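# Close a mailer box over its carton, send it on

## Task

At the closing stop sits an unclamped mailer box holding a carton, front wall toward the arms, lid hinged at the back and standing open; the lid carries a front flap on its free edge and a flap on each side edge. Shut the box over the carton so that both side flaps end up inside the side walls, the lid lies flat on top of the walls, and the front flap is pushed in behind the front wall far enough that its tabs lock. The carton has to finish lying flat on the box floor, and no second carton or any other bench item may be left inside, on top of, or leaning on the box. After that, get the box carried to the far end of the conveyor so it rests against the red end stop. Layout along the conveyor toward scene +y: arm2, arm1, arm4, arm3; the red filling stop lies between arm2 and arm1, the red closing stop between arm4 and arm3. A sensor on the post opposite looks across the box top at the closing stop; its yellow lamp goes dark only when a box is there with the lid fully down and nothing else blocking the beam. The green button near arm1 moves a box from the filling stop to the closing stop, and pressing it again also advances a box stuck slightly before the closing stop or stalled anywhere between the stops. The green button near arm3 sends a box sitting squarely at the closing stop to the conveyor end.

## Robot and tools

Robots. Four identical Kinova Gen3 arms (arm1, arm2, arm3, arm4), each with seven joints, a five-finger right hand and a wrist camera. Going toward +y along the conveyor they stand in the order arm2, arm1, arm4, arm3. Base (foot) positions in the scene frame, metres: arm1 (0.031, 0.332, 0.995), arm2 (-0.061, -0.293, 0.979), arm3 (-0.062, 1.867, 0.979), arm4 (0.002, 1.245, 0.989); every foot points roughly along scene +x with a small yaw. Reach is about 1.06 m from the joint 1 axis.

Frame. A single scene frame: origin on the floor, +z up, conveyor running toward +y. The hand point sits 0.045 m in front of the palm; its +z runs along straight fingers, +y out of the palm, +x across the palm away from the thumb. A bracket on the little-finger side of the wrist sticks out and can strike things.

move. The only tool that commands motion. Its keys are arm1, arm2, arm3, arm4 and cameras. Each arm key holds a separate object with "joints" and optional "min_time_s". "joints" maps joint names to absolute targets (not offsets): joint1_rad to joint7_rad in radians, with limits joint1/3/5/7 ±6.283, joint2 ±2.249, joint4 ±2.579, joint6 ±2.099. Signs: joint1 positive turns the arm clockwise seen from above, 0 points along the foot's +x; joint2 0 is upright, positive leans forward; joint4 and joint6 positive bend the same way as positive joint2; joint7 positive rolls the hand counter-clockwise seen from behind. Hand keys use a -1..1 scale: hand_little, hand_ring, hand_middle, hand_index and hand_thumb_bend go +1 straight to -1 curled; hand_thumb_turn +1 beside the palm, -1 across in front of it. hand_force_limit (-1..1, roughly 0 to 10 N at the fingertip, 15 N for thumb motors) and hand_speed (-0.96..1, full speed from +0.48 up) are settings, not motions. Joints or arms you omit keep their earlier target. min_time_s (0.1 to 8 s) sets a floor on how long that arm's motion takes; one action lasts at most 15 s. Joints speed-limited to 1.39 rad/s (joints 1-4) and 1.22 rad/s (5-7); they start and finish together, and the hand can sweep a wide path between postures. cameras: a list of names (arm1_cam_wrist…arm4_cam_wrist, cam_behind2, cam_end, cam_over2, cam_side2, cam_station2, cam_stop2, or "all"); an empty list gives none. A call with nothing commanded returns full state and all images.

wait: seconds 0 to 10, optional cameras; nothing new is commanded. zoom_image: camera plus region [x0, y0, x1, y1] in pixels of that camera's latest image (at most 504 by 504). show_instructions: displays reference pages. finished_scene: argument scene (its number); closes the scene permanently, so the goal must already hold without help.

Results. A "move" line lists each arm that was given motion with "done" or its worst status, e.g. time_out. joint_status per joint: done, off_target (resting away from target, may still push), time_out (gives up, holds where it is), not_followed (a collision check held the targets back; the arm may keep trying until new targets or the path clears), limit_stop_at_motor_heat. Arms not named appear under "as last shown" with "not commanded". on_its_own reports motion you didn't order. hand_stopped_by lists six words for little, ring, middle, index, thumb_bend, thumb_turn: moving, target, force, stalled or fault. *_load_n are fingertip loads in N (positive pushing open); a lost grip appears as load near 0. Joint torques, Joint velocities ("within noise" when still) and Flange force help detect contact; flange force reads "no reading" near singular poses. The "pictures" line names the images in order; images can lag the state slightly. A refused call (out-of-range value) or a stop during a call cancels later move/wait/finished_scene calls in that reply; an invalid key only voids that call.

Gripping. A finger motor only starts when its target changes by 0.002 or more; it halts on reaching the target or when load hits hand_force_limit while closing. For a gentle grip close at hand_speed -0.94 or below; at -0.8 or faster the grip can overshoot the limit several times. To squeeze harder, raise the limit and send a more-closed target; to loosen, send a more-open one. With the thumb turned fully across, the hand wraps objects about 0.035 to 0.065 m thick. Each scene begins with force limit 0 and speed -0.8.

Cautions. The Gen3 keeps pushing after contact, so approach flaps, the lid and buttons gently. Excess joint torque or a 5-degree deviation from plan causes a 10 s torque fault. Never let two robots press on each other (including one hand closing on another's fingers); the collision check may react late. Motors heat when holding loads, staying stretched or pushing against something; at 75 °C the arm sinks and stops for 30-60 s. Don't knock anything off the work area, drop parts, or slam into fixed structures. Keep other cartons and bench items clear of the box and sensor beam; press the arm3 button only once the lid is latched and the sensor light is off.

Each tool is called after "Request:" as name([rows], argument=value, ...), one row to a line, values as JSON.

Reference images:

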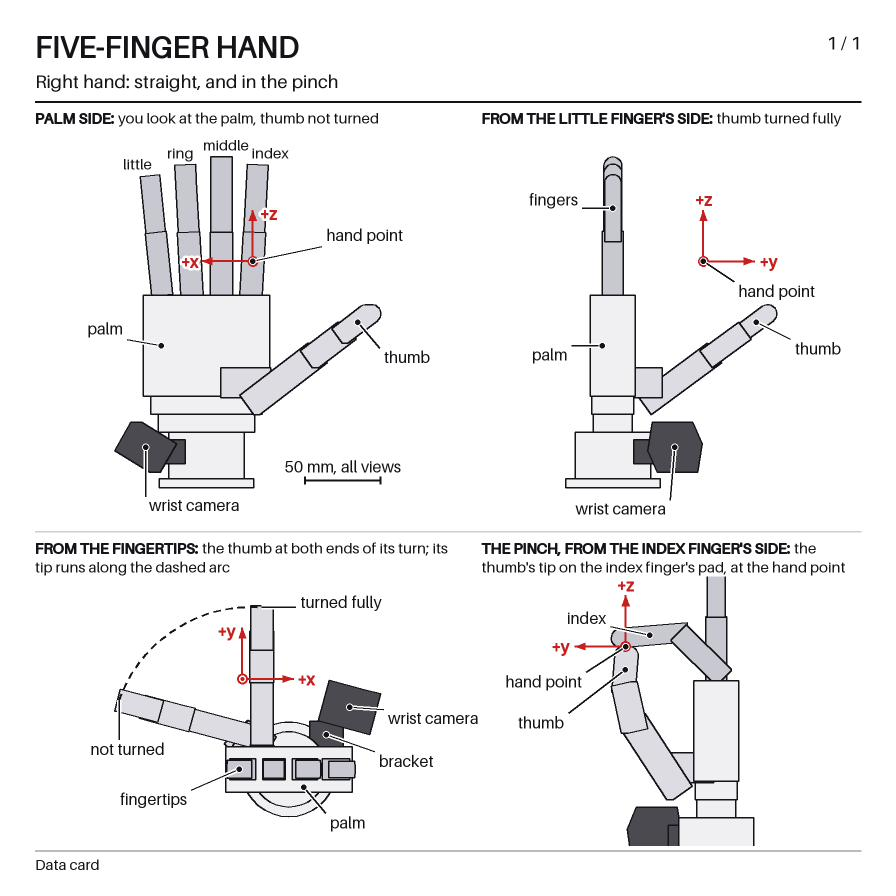

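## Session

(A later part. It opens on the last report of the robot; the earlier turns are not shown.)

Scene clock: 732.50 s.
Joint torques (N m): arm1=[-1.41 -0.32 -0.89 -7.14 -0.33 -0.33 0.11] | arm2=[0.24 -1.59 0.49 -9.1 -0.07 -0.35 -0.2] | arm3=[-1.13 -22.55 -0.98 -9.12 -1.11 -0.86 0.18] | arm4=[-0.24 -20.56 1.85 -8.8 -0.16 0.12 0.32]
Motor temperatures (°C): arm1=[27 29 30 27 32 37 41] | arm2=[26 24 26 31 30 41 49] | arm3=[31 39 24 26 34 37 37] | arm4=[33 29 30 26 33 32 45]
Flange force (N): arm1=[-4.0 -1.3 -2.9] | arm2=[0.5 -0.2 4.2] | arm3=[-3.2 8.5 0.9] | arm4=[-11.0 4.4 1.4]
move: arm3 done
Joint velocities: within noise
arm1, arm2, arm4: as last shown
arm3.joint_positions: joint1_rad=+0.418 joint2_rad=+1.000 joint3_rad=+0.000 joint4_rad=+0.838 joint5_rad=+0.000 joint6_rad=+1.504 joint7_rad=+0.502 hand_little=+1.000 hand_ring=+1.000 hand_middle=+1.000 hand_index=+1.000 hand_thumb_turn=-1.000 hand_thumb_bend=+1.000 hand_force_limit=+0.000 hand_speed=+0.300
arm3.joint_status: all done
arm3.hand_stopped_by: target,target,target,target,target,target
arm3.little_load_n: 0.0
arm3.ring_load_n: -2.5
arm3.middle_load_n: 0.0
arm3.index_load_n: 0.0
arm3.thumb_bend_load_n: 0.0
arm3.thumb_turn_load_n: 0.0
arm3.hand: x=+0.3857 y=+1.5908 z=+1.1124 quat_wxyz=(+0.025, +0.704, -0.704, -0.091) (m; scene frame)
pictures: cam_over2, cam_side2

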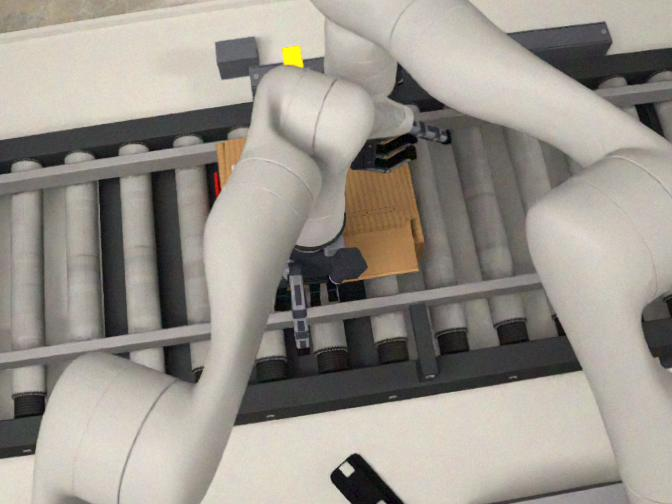

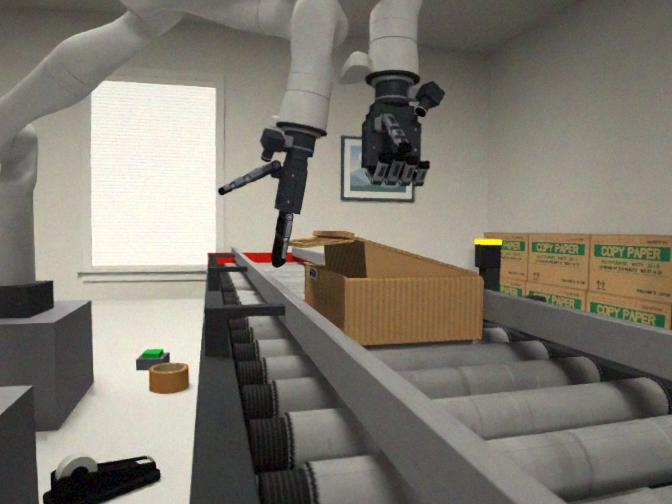

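Request:
move(cameras=["cam_over2", "cam_stop2", "cam_behind2", "cam_station2"])

Request:
zoom_image(camera="cam_behind2", region=[150, 200, 550, 500])

Scene clock: 746.23 s.
Joint torques (N m): arm1=[-1.4 -0.34 -0.9 -7.12 -0.35 -0.31 0.1] | arm2=[0.23 -1.56 0.57 -9.05 -0.09 -0.35 -0.21] | arm3=[-1.08 -22.5 -0.98 -9.12 -1.09 -0.88 0.13] | arm4=[-0.27 -20.55 1.87 -8.82 -0.14 0.12 0.3]
Motor temperatures (°C): arm1=[27 29 30 27 32 37 41] | arm2=[26 24 25 31 30 41 49] | arm3=[31 39 24 26 34 37 37] | arm4=[33 29 30 26 33 32 45]
Flange force (N): arm1=[-4.1 -1.4 -3.0] | arm2=[0.5 0.0 4.1] | arm3=[-3.2 8.6 0.8] | arm4=[-11.1 4.6 1.5]
Joint velocities: within noise
arm1.joint_positions: joint1_rad=+0.683 joint2_rad=-0.494 joint3_rad=-0.032 joint4_rad=+1.553 joint5_rad=-0.076 joint6_rad=+2.041 joint7_rad=-1.728 hand_little=+1.000 hand_ring=+1.000 hand_middle=+1.000 hand_index=+1.000 hand_thumb_turn=+1.000 hand_thumb_bend=+1.000 hand_force_limit=+0.000 hand_speed=-0.800
arm1.joint_status: not commanded
arm1.hand_stopped_by: target,target,target,target,target,target
arm1.little_load_n: 0.0
arm1.ring_load_n: 0.0
arm1.middle_load_n: 0.0
arm1.index_load_n: 0.0
arm1.thumb_bend_load_n: 0.0
arm1.thumb_turn_load_n: 0.0
arm1.hand: x=+0.1701 y=+0.3083 z=+1.4863 quat_wxyz=(-0.021, -0.348, -0.937, -0.020) (m; scene frame)
arm2.joint_positions: joint1_rad=-0.434 joint2_rad=-0.363 joint3_rad=-0.120 joint4_rad=+1.537 joint5_rad=-0.061 joint6_rad=+1.933 joint7_rad=-2.051 hand_little=+1.000 hand_ring=+1.000 hand_middle=+1.000 hand_index=+1.000 hand_thumb_turn=+1.000 hand_thumb_bend=+1.000 hand_force_limit=+0.000 hand_speed=-0.800
arm2.joint_status: not commanded
arm2.hand_stopped_by: target,target,target,target,target,target
arm2.little_load_n: 0.0
arm2.ring_load_n: 0.0
arm2.middle_load_n: 0.0
arm2.index_load_n: 0.0
arm2.thumb_bend_load_n: -0.5
arm2.thumb_turn_load_n: 0.0
arm2.hand: x=+0.1101 y=-0.1672 z=+1.4577 quat_wxyz=(-0.007, -0.007, -1.000, -0.013) (m; scene frame)
arm3.joint_positions: joint1_rad=+0.418 joint2_rad=+1.000 joint3_rad=+0.000 joint4_rad=+0.838 joint5_rad=+0.000 joint6_rad=+1.504 joint7_rad=+0.502 hand_little=+1.000 hand_ring=+1.000 hand_middle=+1.000 hand_index=+1.000 hand_thumb_turn=-1.000 hand_thumb_bend=+1.000 hand_force_limit=+0.000 hand_speed=+0.300
arm3.joint_status: all done
arm3.hand_stopped_by: target,target,target,target,target,target
arm3.little_load_n: -0.5
arm3.ring_load_n: -2.5
arm3.middle_load_n: 0.0
arm3.index_load_n: 0.0
arm3.thumb_bend_load_n: -0.5
arm3.thumb_turn_load_n: 0.0
arm3.hand: x=+0.3857 y=+1.5908 z=+1.1124 quat_wxyz=(+0.025, +0.704, -0.704, -0.091) (m; scene frame)
arm4.joint_positions: joint1_rad=-0.340 joint2_rad=+0.873 joint3_rad=+0.000 joint4_rad=+0.875 joint5_rad=+0.000 joint6_rad=+1.394 joint7_rad=+1.134 hand_little=-0.700 hand_ring=-0.700 hand_middle=-0.700 hand_index=-0.700 hand_thumb_turn=-1.000 hand_thumb_bend=+1.000 hand_force_limit=+0.000 hand_speed=+0.300
arm4.joint_status: not commanded
arm4.hand_stopped_by: target,target,target,target,target,target
arm4.little_load_n: 0.0
arm4.ring_load_n: 0.0
arm4.middle_load_n: 0.0
arm4.index_load_n: 0.0
arm4.thumb_bend_load_n: 0.0
arm4.thumb_turn_load_n: 0.0
arm4.hand: x=+0.5594 y=+1.4155 z=+1.1645 quat_wxyz=(+0.000, +1.000, -0.013, -0.002) (m; scene frame)
pictures: cam_behind2, cam_over2, cam_station2, cam_stop2

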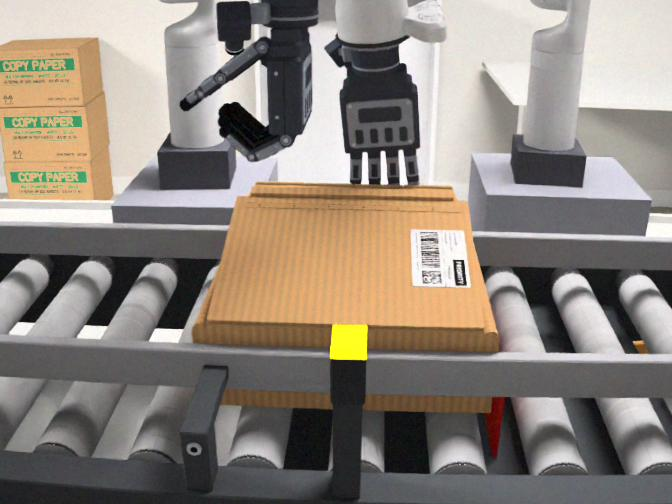

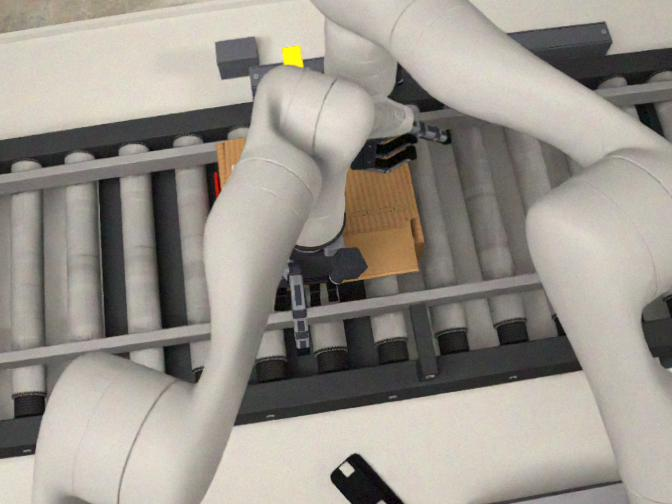

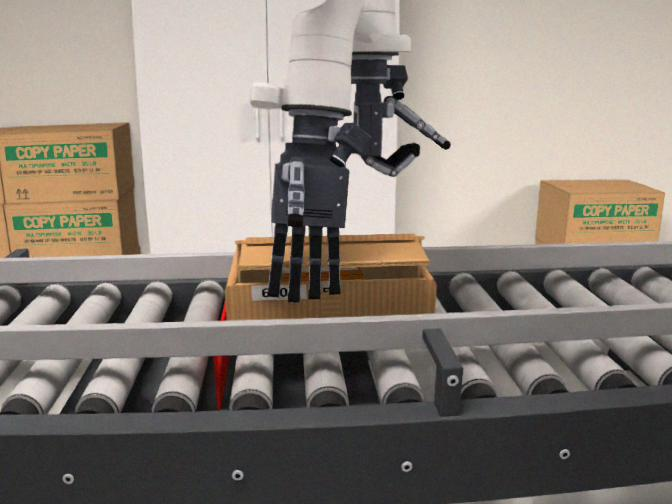

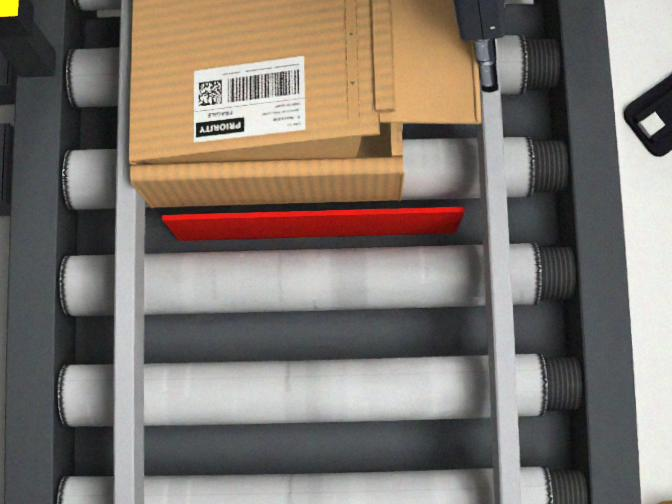

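Scaled by 1.260 from the camera's 672x504 image, which has a finer 960x720 frame.

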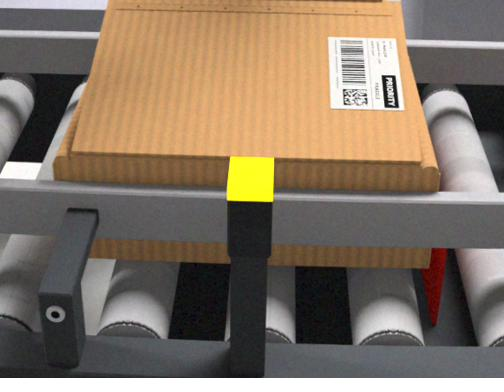

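Request:
move(arm3={"joints": {"joint1_rad": 0.488, "joint2_rad": 1.0297, "joint4_rad": 0.772, "joint6_rad": 1.54, "joint7_rad": 0.572}, "min_time_s": 1.5})

Request:
move(arm3={"joints": {"joint1_rad": 0.4688, "joint2_rad": 1.0949, "joint4_rad": 0.6294, "joint6_rad": 1.6173, "joint7_rad": 0.5528}, "min_time_s": 2}, cameras=["cam_over2", "cam_stop2", "cam_side2", "cam_station2"])

Request:
zoom_image(camera="cam_side2", region=[230, 130, 490, 350])

Scene clock: 770.37 s.
Joint torques (N m): arm1=[-1.36 -0.33 -0.86 -7.15 -0.32 -0.3 0.08] | arm2=[0.23 -1.61 0.6 -9.07 -0.08 -0.34 -0.2] | arm3=[1.05 -22.16 0.76 -7.82 0 0.2 0.04] | arm4=[-0.26 -20.54 1.87 -8.81 -0.17 0.13 0.29]
Motor temperatures (°C): arm1=[27 29 30 27 32 37 41] | arm2=[26 24 25 31 30 41 49] | arm3=[31 39 24 26 34 37 37] | arm4=[33 29 30 27 33 32 45]
Flange force (N): arm1=[-4.0 -1.3 -2.8] | arm2=[0.5 0.2 4.1] | arm3=[-5.3 4.4 0.3] | arm4=[-11.1 4.6 1.5]
move: arm3 done
Joint velocities: within noise
arm1, arm2, arm4: as last shown
arm2.thumb_bend_load_n: 0.0
arm3.joint_positions: joint1_rad=+0.488 joint2_rad=+1.030 joint3_rad=+0.000 joint4_rad=+0.772 joint5_rad=+0.000 joint6_rad=+1.540 joint7_rad=+0.572 hand_little=+1.000 hand_ring=+1.000 hand_middle=+1.000 hand_index=+1.000 hand_thumb_turn=-1.000 hand_thumb_bend=+1.000 hand_force_limit=+0.000 hand_speed=+0.300
arm3.joint_status: all done
arm3.hand_stopped_by: target,target,target,target,target,target
arm3.little_load_n: 0.0
arm3.ring_load_n: 0.0
arm3.middle_load_n: 0.0
arm3.index_load_n: 0.0
arm3.thumb_bend_load_n: 0.0
arm3.thumb_turn_load_n: 0.0
arm3.hand: x=+0.3707 y=+1.5507 z=+1.1124 quat_wxyz=(+0.018, +0.704, -0.704, -0.093) (m; scene frame)
arm4.thumb_bend_load_n: -0.5
pictures: none

Scene clock: 774.70 s.
Joint torques (N m): arm1=[-1.39 -0.33 -0.87 -7.14 -0.32 -0.32 0.08] | arm2=[0.16 -1.58 0.51 -9.12 -0.05 -0.36 -0.19] | arm3=[1.02 -22.51 0.73 -7.84 0.03 0.18 0.02] | arm4=[-0.28 -20.59 1.91 -8.77 -0.15 0.12 0.31]
Motor temperatures (°C): arm1=[27 29 30 27 32 37 41] | arm2=[26 24 25 31 30 41 49] | arm3=[31 39 24 26 34 37 37] | arm4=[33 29 30 27 33 32 45]
Flange force (N): arm1=[-4.0 -1.3 -2.9] | arm2=[0.6 -0.1 4.3] | arm3=[-5.2 4.6 0.4] | arm4=[-10.7 4.4 1.4]
move: arm3 time_out
Joint velocities: within noise
arm1, arm2: as last shown
arm3.joint_positions: joint1_rad=+0.479 joint2_rad=+1.059 joint3_rad=+0.000 joint4_rad=+0.708 joint5_rad=+0.000 joint6_rad=+1.574 joint7_rad=+0.563 hand_little=+1.000 hand_ring=+1.000 hand_middle=+1.000 hand_index=+1.000 hand_thumb_turn=-1.000 hand_thumb_bend=+1.000 hand_force_limit=+0.000 hand_speed=+0.300
arm3.joint_status: joint1_rad time_out (moved -0.009 of -0.019); joint2_rad time_out (moved +0.029 of +0.065); joint4_rad time_out (moved -0.064 of -0.143); joint6_rad time_out (moved +0.034 of +0.077); joint7_rad time_out (moved -0.009 of -0.019)
arm3.hand_stopped_by: target,target,target,target,target,target
arm3.little_load_n: 0.0
arm3.ring_load_n: 0.0
arm3.middle_load_n: 0.0
arm3.index_load_n: 0.0
arm3.thumb_bend_load_n: 0.0
arm3.thumb_turn_load_n: 0.0
arm3.hand: x=+0.3808 y=+1.5504 z=+1.1125 quat_wxyz=(+0.019, +0.704, -0.704, -0.092) (m; scene frame)
arm4.joint_positions: joint1_rad=-0.340 joint2_rad=+0.873 joint3_rad=+0.000 joint4_rad=+0.875 joint5_rad=+0.000 joint6_rad=+1.394 joint7_rad=+1.134 hand_little=-0.700 hand_ring=-0.700 hand_middle=-0.700 hand_index=-0.700 hand_thumb_turn=-1.000 hand_thumb_bend=+1.000 hand_force_limit=+0.000 hand_speed=+0.300
arm4.joint_status: not commanded
arm4.hand_stopped_by: target,target,target,target,target,target
arm4.little_load_n: 0.0
arm4.ring_load_n: 0.0
arm4.middle_load_n: 0.0
arm4.index_load_n: 0.0
arm4.thumb_bend_load_n: -0.5
arm4.thumb_turn_load_n: 0.0
arm4.hand: x=+0.5594 y=+1.4155 z=+1.1645 quat_wxyz=(+0.000, +1.000, -0.013, -0.002) (m; scene frame)
pictures: cam_over2, cam_side2, cam_station2, cam_stop2
joint command not followed: on one or more control steps a check withheld the commanded joint targets of the arm3 arm, and it was not sent them on those steps.
cause: the commanded joint targets, or the way to them, would bring a part of the robot too close to another arm (a part of this arm and the arm4 arm's hand, 6 mm apart when this arm was first held).

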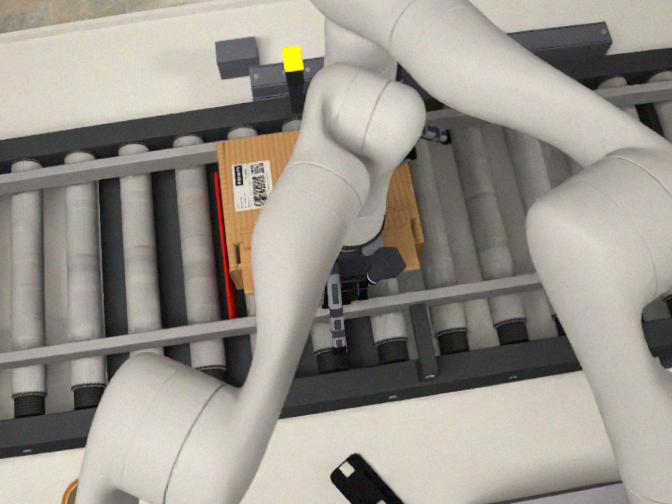

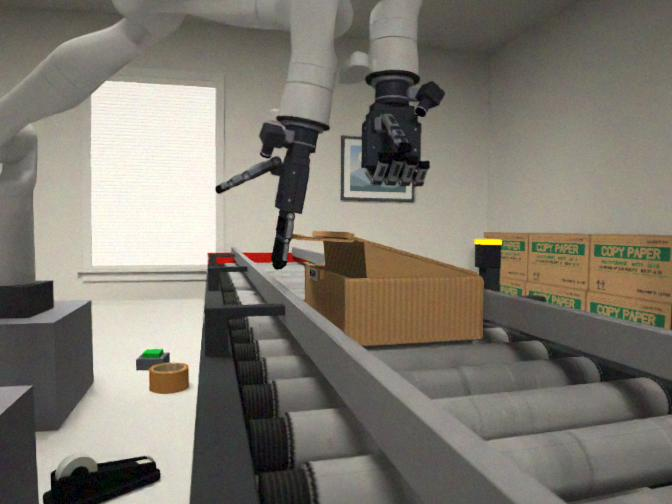

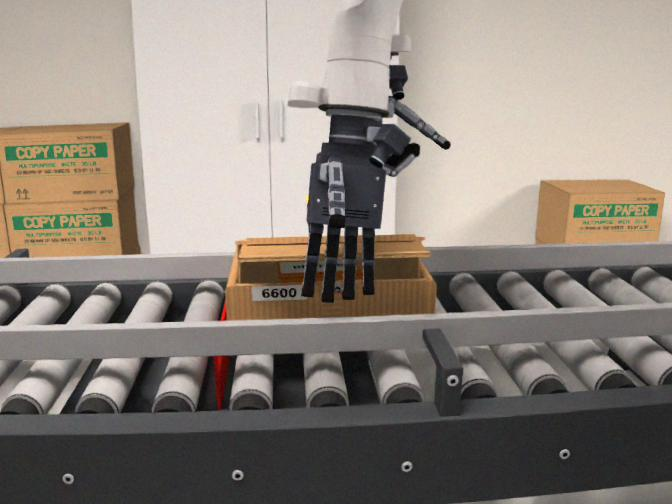

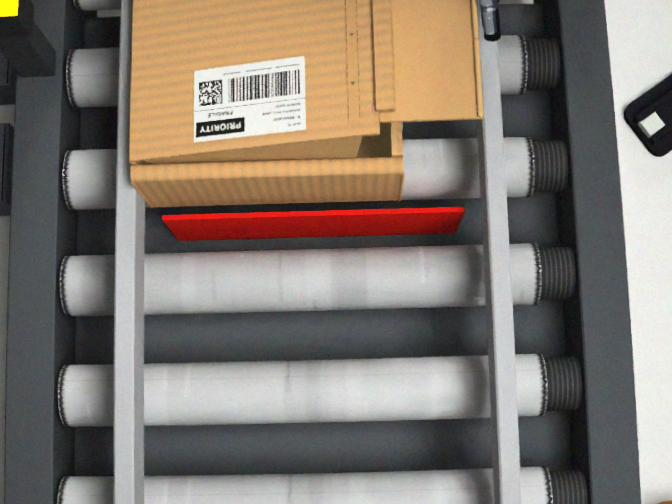

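Scaled by 1.938 from the camera's 672x504 image, which has a finer 960x720 frame.

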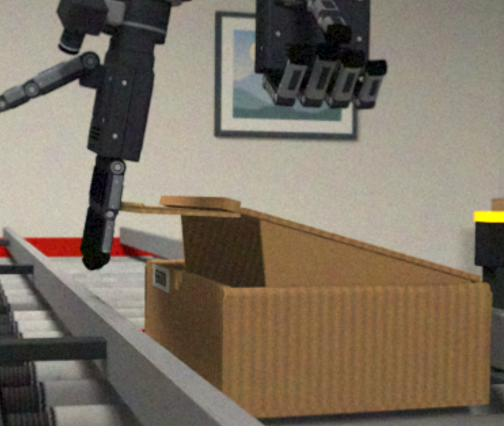

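Request:
move(arm4={"joints": {"joint1_rad": -0.1653, "joint2_rad": 0.5307, "joint4_rad": 1.4076, "joint6_rad": 1.2033, "joint7_rad": 1.3335}, "min_time_s": 2})

Request:
move(arm3={"joints": {"joint1_rad": 0.4688, "joint2_rad": 1.0949, "joint4_rad": 0.6294, "joint6_rad": 1.6173, "joint7_rad": 0.5528}, "min_time_s": 2}, cameras=["cam_over2", "cam_stop2", "cam_side2", "cam_station2"])

Request:
zoom_image(camera="cam_side2", region=[230, 130, 490, 350])

Scene clock: 786.67 s.
Joint torques (N m): arm1=[-1.42 -0.34 -0.85 -7.11 -0.33 -0.31 0.08] | arm2=[0.23 -1.56 0.52 -9.1 -0.09 -0.36 -0.19] | arm3=[0.97 -22.52 0.77 -7.82 0.01 0.17 0.04] | arm4=[-0.23 -19.95 1.9 -8.85 -0.16 0.04 0.32]
Motor temperatures (°C): arm1=[27 29 29 27 32 36 41] | arm2=[26 24 25 31 30 41 49] | arm3=[31 39 24 26 34 37 37] | arm4=[33 30 30 27 33 32 45]
Flange force (N): arm1=[-4.0 -1.2 -3.0] | arm2=[0.6 -0.1 4.2] | arm3=[-5.1 4.5 0.3] | arm4=[-10.3 3.7 1.1]
move: arm4 time_out
Joint velocities: within noise
arm1, arm2: as last shown
arm2.ring_load_n: -0.5
arm3.joint_positions: joint1_rad=+0.479 joint2_rad=+1.059 joint3_rad=+0.000 joint4_rad=+0.708 joint5_rad=+0.000 joint6_rad=+1.574 joint7_rad=+0.563 hand_little=+1.000 hand_ring=+1.000 hand_middle=+1.000 hand_index=+1.000 hand_thumb_turn=-1.000 hand_thumb_bend=+1.000 hand_force_limit=+0.000 hand_speed=+0.300
arm3.joint_status: not commanded
arm3.hand_stopped_by: target,target,target,target,target,target
arm3.little_load_n: 0.0
arm3.ring_load_n: 0.0
arm3.middle_load_n: 0.0
arm3.index_load_n: 0.0
arm3.thumb_bend_load_n: 0.0
arm3.thumb_turn_load_n: 0.0
arm3.hand: x=+0.3808 y=+1.5504 z=+1.1125 quat_wxyz=(+0.019, +0.704, -0.704, -0.092) (m; scene frame)
arm4.joint_positions: joint1_rad=-0.309 joint2_rad=+0.816 joint3_rad=+0.000 joint4_rad=+0.932 joint5_rad=+0.000 joint6_rad=+1.361 joint7_rad=+1.169 hand_little=-0.700 hand_ring=-0.700 hand_middle=-0.700 hand_index=-0.700 hand_thumb_turn=-1.000 hand_thumb_bend=+1.000 hand_force_limit=+0.000 hand_speed=+0.300
arm4.joint_status: joint1_rad time_out (moved +0.031 of +0.175); joint2_rad time_out (moved -0.057 of -0.342); joint4_rad time_out (moved +0.058 of +0.533); joint6_rad time_out (moved -0.033 of -0.191); joint7_rad time_out (moved +0.035 of +0.200)
arm4.hand_stopped_by: target,target,target,target,target,target
arm4.little_load_n: 0.0
arm4.ring_load_n: 0.0
arm4.middle_load_n: 0.0
arm4.index_load_n: 0.0
arm4.thumb_bend_load_n: 0.0
arm4.thumb_turn_load_n: 0.0
arm4.hand: x=+0.5614 y=+1.3951 z=+1.1807 quat_wxyz=(-0.006, +1.000, -0.010, +0.013) (m; scene frame)
pictures: none
led back after a hold (arm4 arm): the arm was led back toward your command in small steps, so it may still be short of it.
joint command not followed: on one or more control steps a check withheld the commanded joint targets of the arm4 arm, and it was not sent them on those steps. On the call's last step the targets were still withheld.
cause: the commanded joint targets, or the way to them, would bring a part of the robot too close to another arm (this arm's hand and a part of the arm3 arm, at the place that arm is still heading or pushing toward).

not run: a stop came earlier in this reply.

Scaled by 1.938 from the camera's 672x504 image, which has a finer 960x720 frame.
This view is cut from an older image: the scene may have changed since it was taken.

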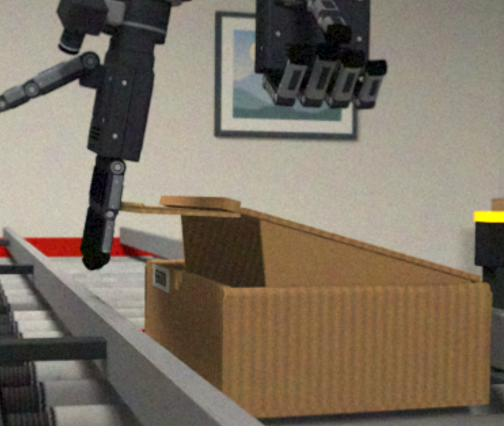

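Request:
move(arm3={"joints": {"joint1_rad": 0.488, "joint2_rad": 1.0297, "joint4_rad": 0.772, "joint6_rad": 1.54, "joint7_rad": 0.572}, "min_time_s": 1.5})

Request:
move(arm4={"joints": {"joint1_rad": -0.16, "joint7_rad": 1.3335}, "min_time_s": 1.5})

Request:
move(arm4={"joints": {"joint1_rad": -0.1653, "joint2_rad": 0.5307, "joint4_rad": 1.4076, "joint6_rad": 1.2033, "joint7_rad": 1.3335}, "min_time_s": 2})

Request:
move(arm3={"joints": {"joint1_rad": 0.4688, "joint2_rad": 1.0949, "joint4_rad": 0.6294, "joint6_rad": 1.6173, "joint7_rad": 0.5528}, "min_time_s": 2}, cameras=["cam_over2", "cam_stop2", "cam_side2", "cam_station2"])

Request:
zoom_image(camera="cam_side2", region=[230, 130, 490, 350])

Scene clock: 794.43 s.
Joint torques (N m): arm1=[-1.4 -0.33 -0.84 -7.15 -0.32 -0.3 0.08] | arm2=[0.22 -1.61 0.51 -9.05 -0.09 -0.33 -0.2] | arm3=[0.94 -22.15 0.7 -7.83 0.02 0.22 0] | arm4=[-0.24 -20.01 1.89 -8.9 -0.18 0.04 0.31]
Motor temperatures (°C): arm1=[27 29 29 27 32 36 41] | arm2=[26 24 25 31 30 41 49] | arm3=[31 40 24 26 34 37 37] | arm4=[33 29 30 27 33 32 44]
Flange force (N): arm1=[-4.0 -1.2 -2.8] | arm2=[0.4 -0.1 4.1] | arm3=[-5.2 4.7 0.4] | arm4=[-10.4 3.8 1.3]
move: arm3 done
Joint velocities: within noise
arm1, arm2: as last shown
arm1.thumb_bend_load_n: -0.5
arm2.ring_load_n: 0.0
arm3.joint_positions: joint1_rad=+0.488 joint2_rad=+1.030 joint3_rad=+0.000 joint4_rad=+0.772 joint5_rad=+0.000 joint6_rad=+1.540 joint7_rad=+0.572 hand_little=+1.000 hand_ring=+1.000 hand_middle=+1.000 hand_index=+1.000 hand_thumb_turn=-1.000 hand_thumb_bend=+1.000 hand_force_limit=+0.000 hand_speed=+0.300
arm3.joint_status: all done
arm3.hand_stopped_by: target,target,target,target,target,target
arm3.little_load_n: 0.0
arm3.ring_load_n: 0.0
arm3.middle_load_n: 0.0
arm3.index_load_n: 0.0
arm3.thumb_bend_load_n: -0.5
arm3.thumb_turn_load_n: 0.0
arm3.hand: x=+0.3707 y=+1.5506 z=+1.1124 quat_wxyz=(+0.018, +0.704, -0.704, -0.093) (m; scene frame)
arm4.joint_positions: joint1_rad=-0.309 joint2_rad=+0.816 joint3_rad=+0.000 joint4_rad=+0.932 joint5_rad=+0.000 joint6_rad=+1.361 joint7_rad=+1.169 hand_little=-0.700 hand_ring=-0.700 hand_middle=-0.700 hand_index=-0.700 hand_thumb_turn=-1.000 hand_thumb_bend=+1.000 hand_force_limit=+0.000 hand_speed=+0.300
arm4.joint_status: not commanded
arm4.hand_stopped_by: target,target,target,target,target,target
arm4.little_load_n: 0.0
arm4.ring_load_n: 0.0
arm4.middle_load_n: 0.0
arm4.index_load_n: 0.0
arm4.thumb_bend_load_n: 0.0
arm4.thumb_turn_load_n: 0.0
arm4.hand: x=+0.5614 y=+1.3951 z=+1.1807 quat_wxyz=(-0.006, +1.000, -0.010, +0.013) (m; scene frame)
pictures: none
held back during your reply time (arm4 arm), on 170 control steps: a part of the arm was too close to another arm, or the arm's last command would have brought one too close.
joint command not followed: on one or more control steps a check withheld the commanded joint targets of the arm4 arm, and it was not sent them on those steps.
cause: the commanded joint targets, or the way to them, would bring a part of the robot too close to another arm (this arm's hand and a part of the arm3 arm, at the place that arm is still heading or pushing toward).

Scene clock: 796.23 s.
Joint torques (N m): arm1=[-1.39 -0.32 -0.88 -7.13 -0.34 -0.29 0.11] | arm2=[0.2 -1.58 0.5 -9.05 -0.09 -0.37 -0.21] | arm3=[0.96 -22.13 0.81 -7.75 0.01 0.19 0.02] | arm4=[-0.22 -19.97 1.89 -8.88 -0.15 0.04 0.31]
Motor temperatures (°C): arm1=[27 29 29 27 32 36 41] | arm2=[26 24 25 31 30 41 49] | arm3=[31 40 24 26 34 37 37] | arm4=[33 29 30 27 33 32 44]
Flange force (N): arm1=[-4.0 -1.3 -2.8] | arm2=[0.5 -0.2 4.0] | arm3=[-4.9 4.2 0.1] | arm4=[-10.9 2.1 1.2]
move: arm4 done
Joint velocities: within noise
arm1, arm2, arm3: as last shown
arm1.thumb_bend_load_n: 0.0
arm3.thumb_bend_load_n: 0.0
arm4.joint_positions: joint1_rad=-0.160 joint2_rad=+0.816 joint3_rad=+0.000 joint4_rad=+0.932 joint5_rad=+0.000 joint6_rad=+1.361 joint7_rad=+1.334 hand_little=-0.700 hand_ring=-0.700 hand_middle=-0.700 hand_index=-0.700 hand_thumb_turn=-1.000 hand_thumb_bend=+1.000 hand_force_limit=+0.000 hand_speed=+0.300
arm4.joint_status: all done
arm4.hand_stopped_by: target,target,target,target,target,target
arm4.little_load_n: 0.0
arm4.ring_load_n: 0.0
arm4.middle_load_n: 0.5
arm4.index_load_n: 0.0
arm4.thumb_bend_load_n: 0.0
arm4.thumb_turn_load_n: 0.0
arm4.hand: x=+0.5870 y=+1.3045 z=+1.1809 quat_wxyz=(-0.004, +1.000, -0.003, +0.014) (m; scene frame)
pictures: none

Scene clock: 798.53 s.
Joint torques (N m): arm1=[-1.4 -0.31 -0.85 -7.12 -0.33 -0.31 0.09] | arm2=[0.23 -1.58 0.49 -9.09 -0.06 -0.34 -0.19] | arm3=[1.03 -22.18 0.78 -7.83 -0.03 0.17 0.07] | arm4=[-0.21 -15.38 1.79 -8.36 -0.17 0.12 0.28]
Motor temperatures (°C): arm1=[27 29 29 27 32 36 41] | arm2=[26 24 25 31 30 41 49] | arm3=[31 40 24 26 34 37 37] | arm4=[33 29 30 27 33 32 44]
Flange force (N): arm1=[-4.0 -1.2 -2.9] | arm2=[0.5 -0.2 4.2] | arm3=[-5.3 4.4 0.3] | arm4=[-7.6 0.9 0.7]
move: arm4 done
Joint velocities: within noise
arm1, arm2, arm3: as last shown
arm1.little_load_n: -0.5
arm2.thumb_bend_load_n: -0.5
arm3.thumb_bend_load_n: -0.5
arm4.joint_positions: joint1_rad=-0.165 joint2_rad=+0.531 joint3_rad=+0.000 joint4_rad=+1.408 joint5_rad=+0.000 joint6_rad=+1.203 joint7_rad=+1.333 hand_little=-0.700 hand_ring=-0.700 hand_middle=-0.700 hand_index=-0.700 hand_thumb_turn=-1.000 hand_thumb_bend=+1.000 hand_force_limit=+0.000 hand_speed=+0.300
arm4.joint_status: all done
arm4.hand_stopped_by: target,target,target,target,target,target
arm4.little_load_n: 0.0
arm4.ring_load_n: 0.0
arm4.middle_load_n: 0.0
arm4.index_load_n: 0.0
arm4.thumb_bend_load_n: -0.5
arm4.thumb_turn_load_n: 0.0
arm4.hand: x=+0.4701 y=+1.2793 z=+1.1998 quat_wxyz=(+0.000, +1.000, +0.000, -0.002) (m; scene frame)
pictures: none

Scene clock: 800.83 s.
Joint torques (N m): arm1=[-1.39 -0.3 -0.89 -7.1 -0.32 -0.3 0.09] | arm2=[0.26 -1.6 0.5 -9.04 -0.09 -0.36 -0.22] | arm3=[0.27 -23.27 0.29 -8.56 -0.34 -0.33 0.1] | arm4=[-0.2 -15.36 1.81 -8.33 -0.17 0.12 0.29]
Motor temperatures (°C): arm1=[27 29 29 27 32 36 41] | arm2=[26 24 25 31 30 41 49] | arm3=[31 40 24 26 34 37 37] | arm4=[33 29 30 27 33 32 44]
Flange force (N): arm1=[-4.0 -1.4 -3.0] | arm2=[0.4 -0.2 3.9] | arm3=[-5.7 7.4 1.3] | arm4=[-7.5 0.9 0.7]
move: arm3 done
Joint velocities: within noise
arm1, arm2, arm4: as last shown
arm1.little_load_n: 0.0
arm2.thumb_bend_load_n: 0.0
arm3.joint_positions: joint1_rad=+0.469 joint2_rad=+1.095 joint3_rad=+0.000 joint4_rad=+0.629 joint5_rad=+0.000 joint6_rad=+1.617 joint7_rad=+0.553 hand_little=+1.000 hand_ring=+1.000 hand_middle=+1.000 hand_index=+1.000 hand_thumb_turn=-1.000 hand_thumb_bend=+1.000 hand_force_limit=+0.000 hand_speed=+0.300
arm3.joint_status: all done
arm3.hand_stopped_by: target,target,target,target,target,target
arm3.little_load_n: -0.5
arm3.ring_load_n: 0.0
arm3.middle_load_n: 0.0
arm3.index_load_n: 0.0
arm3.thumb_bend_load_n: 0.0
arm3.thumb_turn_load_n: 0.0
arm3.hand: x=+0.3926 y=+1.5507 z=+1.1126 quat_wxyz=(+0.020, +0.704, -0.704, -0.092) (m; scene frame)
arm4.thumb_bend_load_n: 0.0
pictures: cam_over2, cam_side2, cam_station2, cam_stop2

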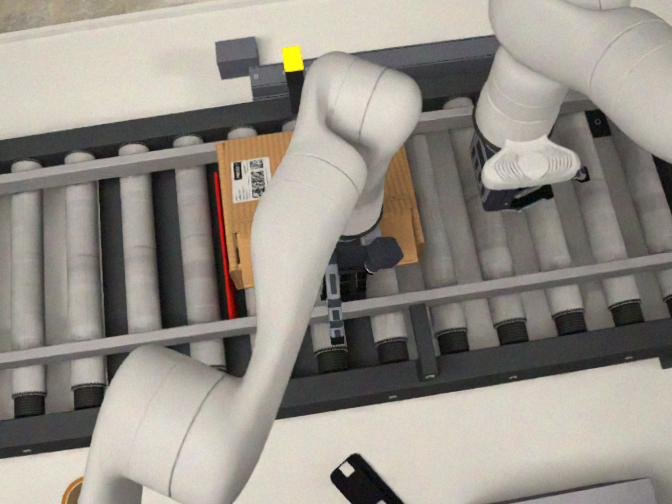

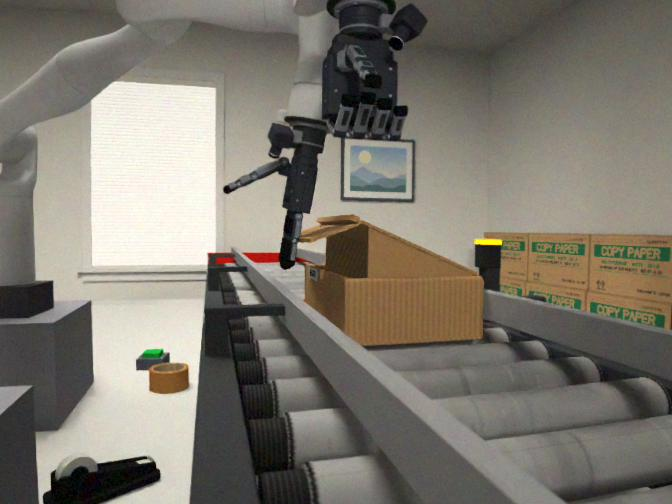

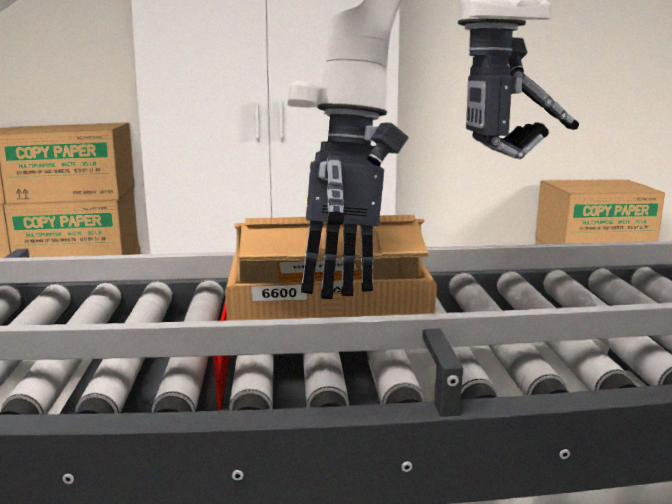

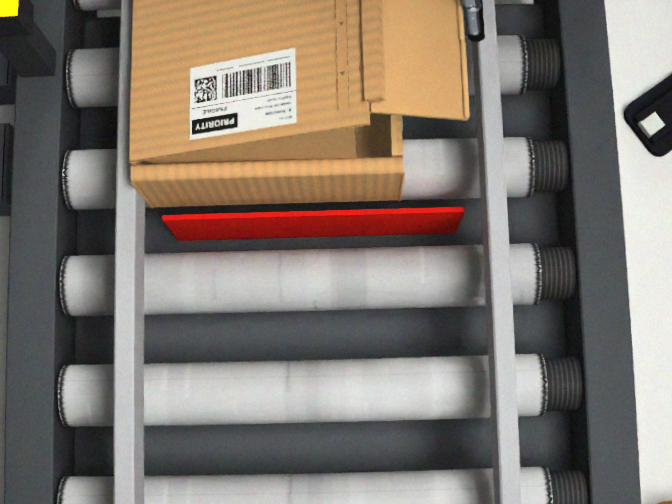

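Scaled by 1.938 from the camera's 672x504 image, which has a finer 960x720 frame.

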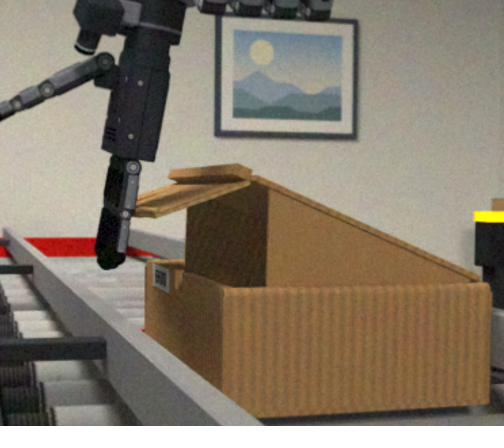

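Request:
move(arm3={"joints": {"joint1_rad": 0.45, "joint2_rad": 1.1856, "joint4_rad": 0.429, "joint6_rad": 1.727, "joint7_rad": 0.534}, "min_time_s": 2.5}, cameras=["cam_over2", "cam_stop2", "cam_side2", "cam_station2"])

Request:
zoom_image(camera="cam_side2", region=[230, 130, 490, 350])

Scene clock: 807.53 s.
Joint torques (N m): arm1=[-1.37 -0.31 -0.91 -7.09 -0.32 -0.33 0.09] | arm2=[0.24 -1.59 0.5 -9.09 -0.09 -0.36 -0.21] | arm3=[0.71 -23.85 0.65 -8.26 -0.14 -0.03 0.04] | arm4=[-0.25 -15.38 1.79 -8.3 -0.15 0.12 0.31]
Motor temperatures (°C): arm1=[27 29 29 27 32 36 40] | arm2=[26 24 25 31 30 41 49] | arm3=[31 40 24 26 34 37 37] | arm4=[33 29 30 27 33 32 44]
Flange force (N): arm1=[-4.0 -1.4 -3.1] | arm2=[0.4 -0.2 4.2] | arm3=no reading | arm4=[-7.4 0.9 0.6]
move: arm3 done
Joint velocities: within noise
arm1.joint_positions: joint1_rad=+0.683 joint2_rad=-0.494 joint3_rad=-0.032 joint4_rad=+1.553 joint5_rad=-0.076 joint6_rad=+2.041 joint7_rad=-1.728 hand_little=+1.000 hand_ring=+1.000 hand_middle=+1.000 hand_index=+1.000 hand_thumb_turn=+1.000 hand_thumb_bend=+1.000 hand_force_limit=+0.000 hand_speed=-0.800
arm1.joint_status: not commanded
arm1.hand_stopped_by: target,target,target,target,target,target
arm1.little_load_n: 0.0
arm1.ring_load_n: 0.0
arm1.middle_load_n: 0.0
arm1.index_load_n: 0.0
arm1.thumb_bend_load_n: 0.0
arm1.thumb_turn_load_n: 0.0
arm1.hand: x=+0.1701 y=+0.3083 z=+1.4863 quat_wxyz=(-0.021, -0.348, -0.937, -0.020) (m; scene frame)
arm2.joint_positions: joint1_rad=-0.434 joint2_rad=-0.363 joint3_rad=-0.120 joint4_rad=+1.537 joint5_rad=-0.061 joint6_rad=+1.933 joint7_rad=-2.051 hand_little=+1.000 hand_ring=+1.000 hand_middle=+1.000 hand_index=+1.000 hand_thumb_turn=+1.000 hand_thumb_bend=+1.000 hand_force_limit=+0.000 hand_speed=-0.800
arm2.joint_status: not commanded
arm2.hand_stopped_by: target,target,target,target,target,target
arm2.little_load_n: 0.0
arm2.ring_load_n: 0.0
arm2.middle_load_n: 0.0
arm2.index_load_n: 0.0
arm2.thumb_bend_load_n: 0.0
arm2.thumb_turn_load_n: 0.0
arm2.hand: x=+0.1101 y=-0.1672 z=+1.4577 quat_wxyz=(-0.007, -0.007, -1.000, -0.013) (m; scene frame)
arm3.joint_positions: joint1_rad=+0.450 joint2_rad=+1.186 joint3_rad=+0.000 joint4_rad=+0.429 joint5_rad=+0.000 joint6_rad=+1.727 joint7_rad=+0.534 hand_little=+1.000 hand_ring=+1.000 hand_middle=+1.000 hand_index=+1.000 hand_thumb_turn=-1.000 hand_thumb_bend=+1.000 hand_force_limit=+0.000 hand_speed=+0.300
arm3.joint_status: all done
arm3.hand_stopped_by: target,target,target,target,target,target
arm3.little_load_n: 0.0
arm3.ring_load_n: -0.5
arm3.middle_load_n: -0.5
arm3.index_load_n: 0.0
arm3.thumb_bend_load_n: 0.0
arm3.thumb_turn_load_n: 0.0
arm3.hand: x=+0.4157 y=+1.5507 z=+1.1125 quat_wxyz=(+0.021, +0.704, -0.704, -0.092) (m; scene frame)
arm4: as last shown
pictures: cam_over2, cam_side2, cam_station2, cam_stop2

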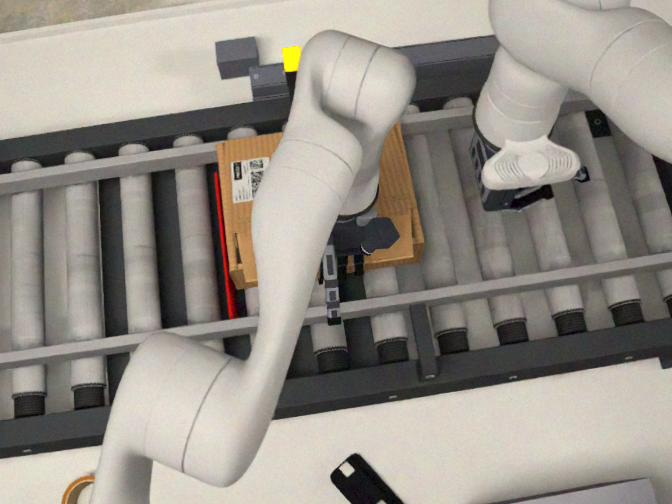

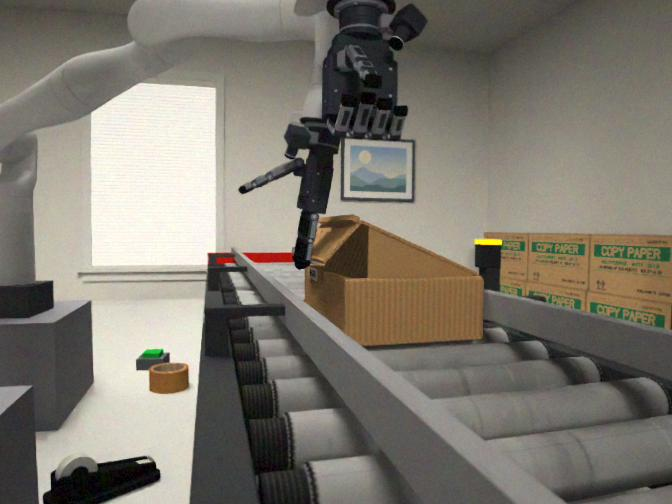

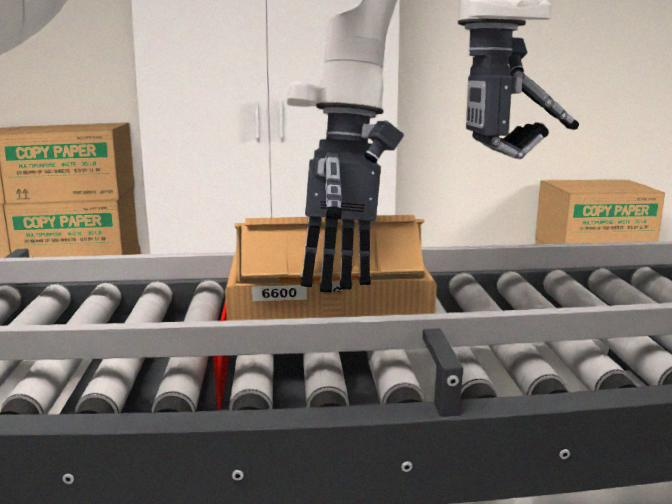

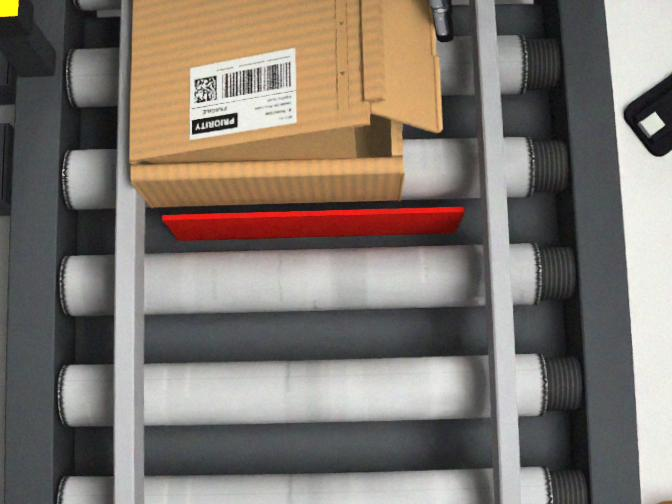

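Scaled by 1.938 from the camera's 672x504 image, which has a finer 960x720 frame.

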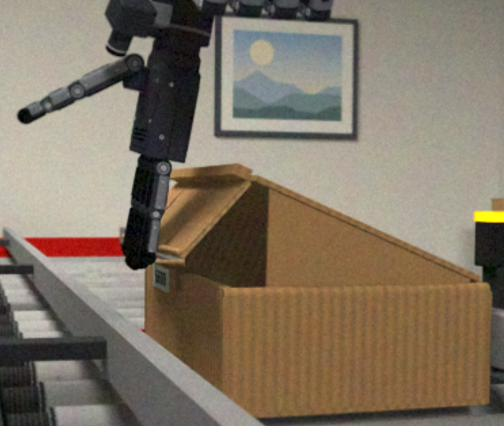

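Request:
move(arm3={"joints": {"joint1_rad": 0.4345, "joint2_rad": 0.9903, "joint4_rad": 0.8226, "joint6_rad": 1.3287, "joint7_rad": 0.5185}, "min_time_s": 2.5}, cameras=["cam_over2", "cam_stop2", "cam_side2", "cam_station2"])

Request:
zoom_image(camera="cam_side2", region=[230, 130, 490, 350])

Request:
zoom_image(camera="cam_stop2", region=[100, 0, 520, 260])

Scene clock: 846.17 s.
Joint torques (N m): arm1=[-1.4 -0.31 -0.9 -7.08 -0.33 -0.32 0.1] | arm2=[0.22 -1.55 0.51 -9.01 -0.1 -0.31 -0.23] | arm3=[0.84 -22.31 0.59 -8.5 -0.07 -0.53 0.04] | arm4=[-0.23 -15.34 1.79 -8.3 -0.13 0.09 0.32]
Motor temperatures (°C): arm1=[27 28 29 27 32 36 40] | arm2=[26 24 25 31 30 41 49] | arm3=[31 39 24 26 34 37 37] | arm4=[33 30 30 26 33 32 44]
Flange force (N): arm1=[-4.0 -1.3 -3.1] | arm2=[0.4 -0.2 4.0] | arm3=[-4.7 4.7 -1.2] | arm4=[-7.4 0.9 0.5]
move: arm3 done
Joint velocities: within noise
arm1, arm2, arm4: as last shown
arm3.joint_positions: joint1_rad=+0.434 joint2_rad=+0.990 joint3_rad=+0.000 joint4_rad=+0.823 joint5_rad=+0.000 joint6_rad=+1.329 joint7_rad=+0.519 hand_little=+1.000 hand_ring=+1.000 hand_middle=+1.000 hand_index=+1.000 hand_thumb_turn=-1.000 hand_thumb_bend=+1.000 hand_force_limit=+0.000 hand_speed=+0.300
arm3.joint_status: all done
arm3.hand_stopped_by: target,target,target,target,target,target
arm3.little_load_n: 0.0
arm3.ring_load_n: 0.0
arm3.middle_load_n: -1.0
arm3.index_load_n: 0.0
arm3.thumb_bend_load_n: 0.0
arm3.thumb_turn_load_n: -0.5
arm3.hand: x=+0.4348 y=+1.5513 z=+1.1039 quat_wxyz=(-0.003, +0.707, -0.707, +0.005) (m; scene frame)
pictures: cam_over2, cam_side2, cam_station2, cam_stop2

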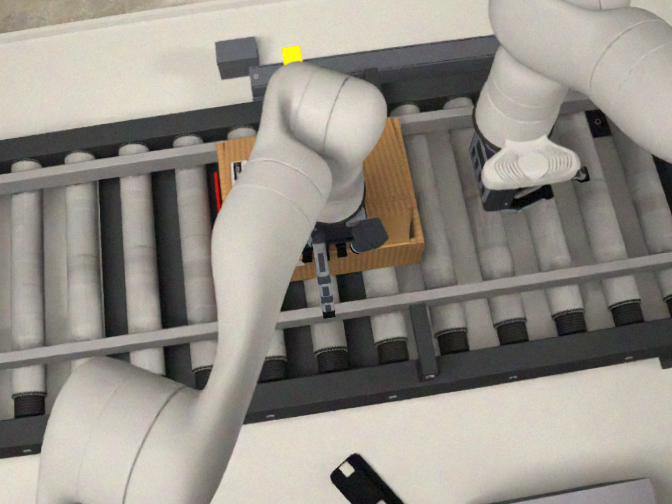

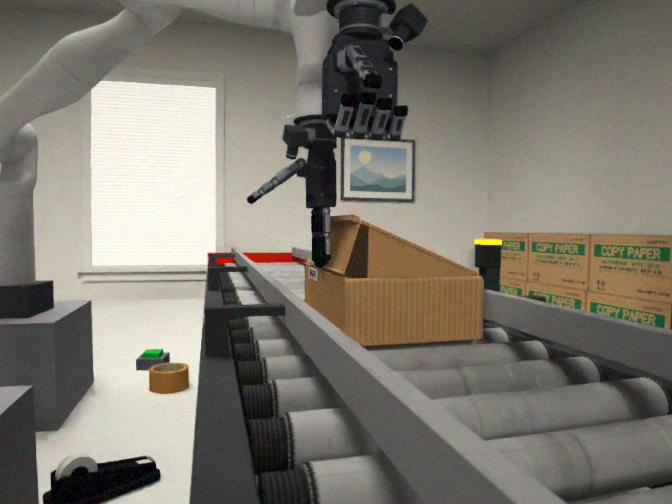

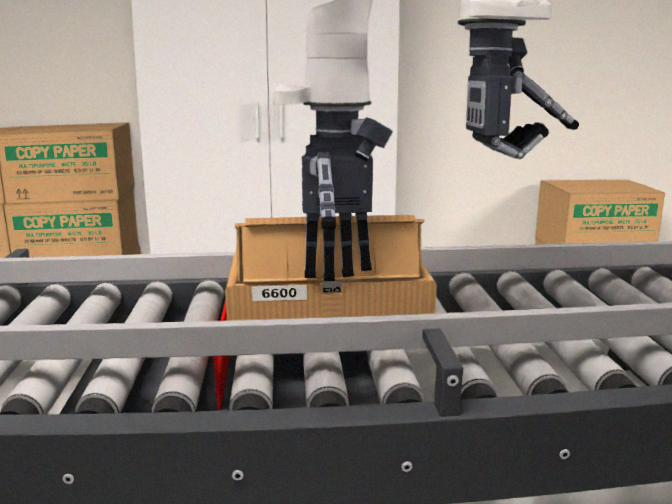

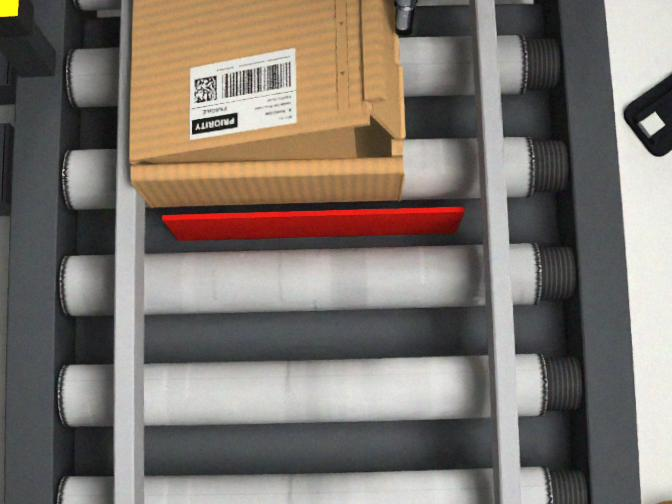

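Scaled by 1.938 from the camera's 672x504 image, which has a finer 960x720 frame.

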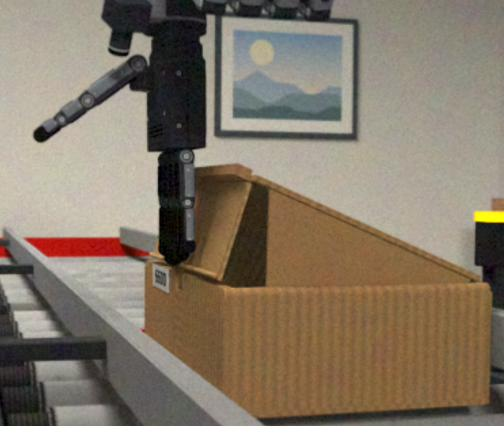

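Scaled by 1.200 from the camera's 672x504 image, which has a finer 960x720 frame.

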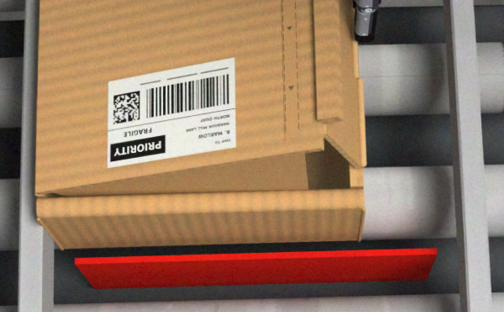

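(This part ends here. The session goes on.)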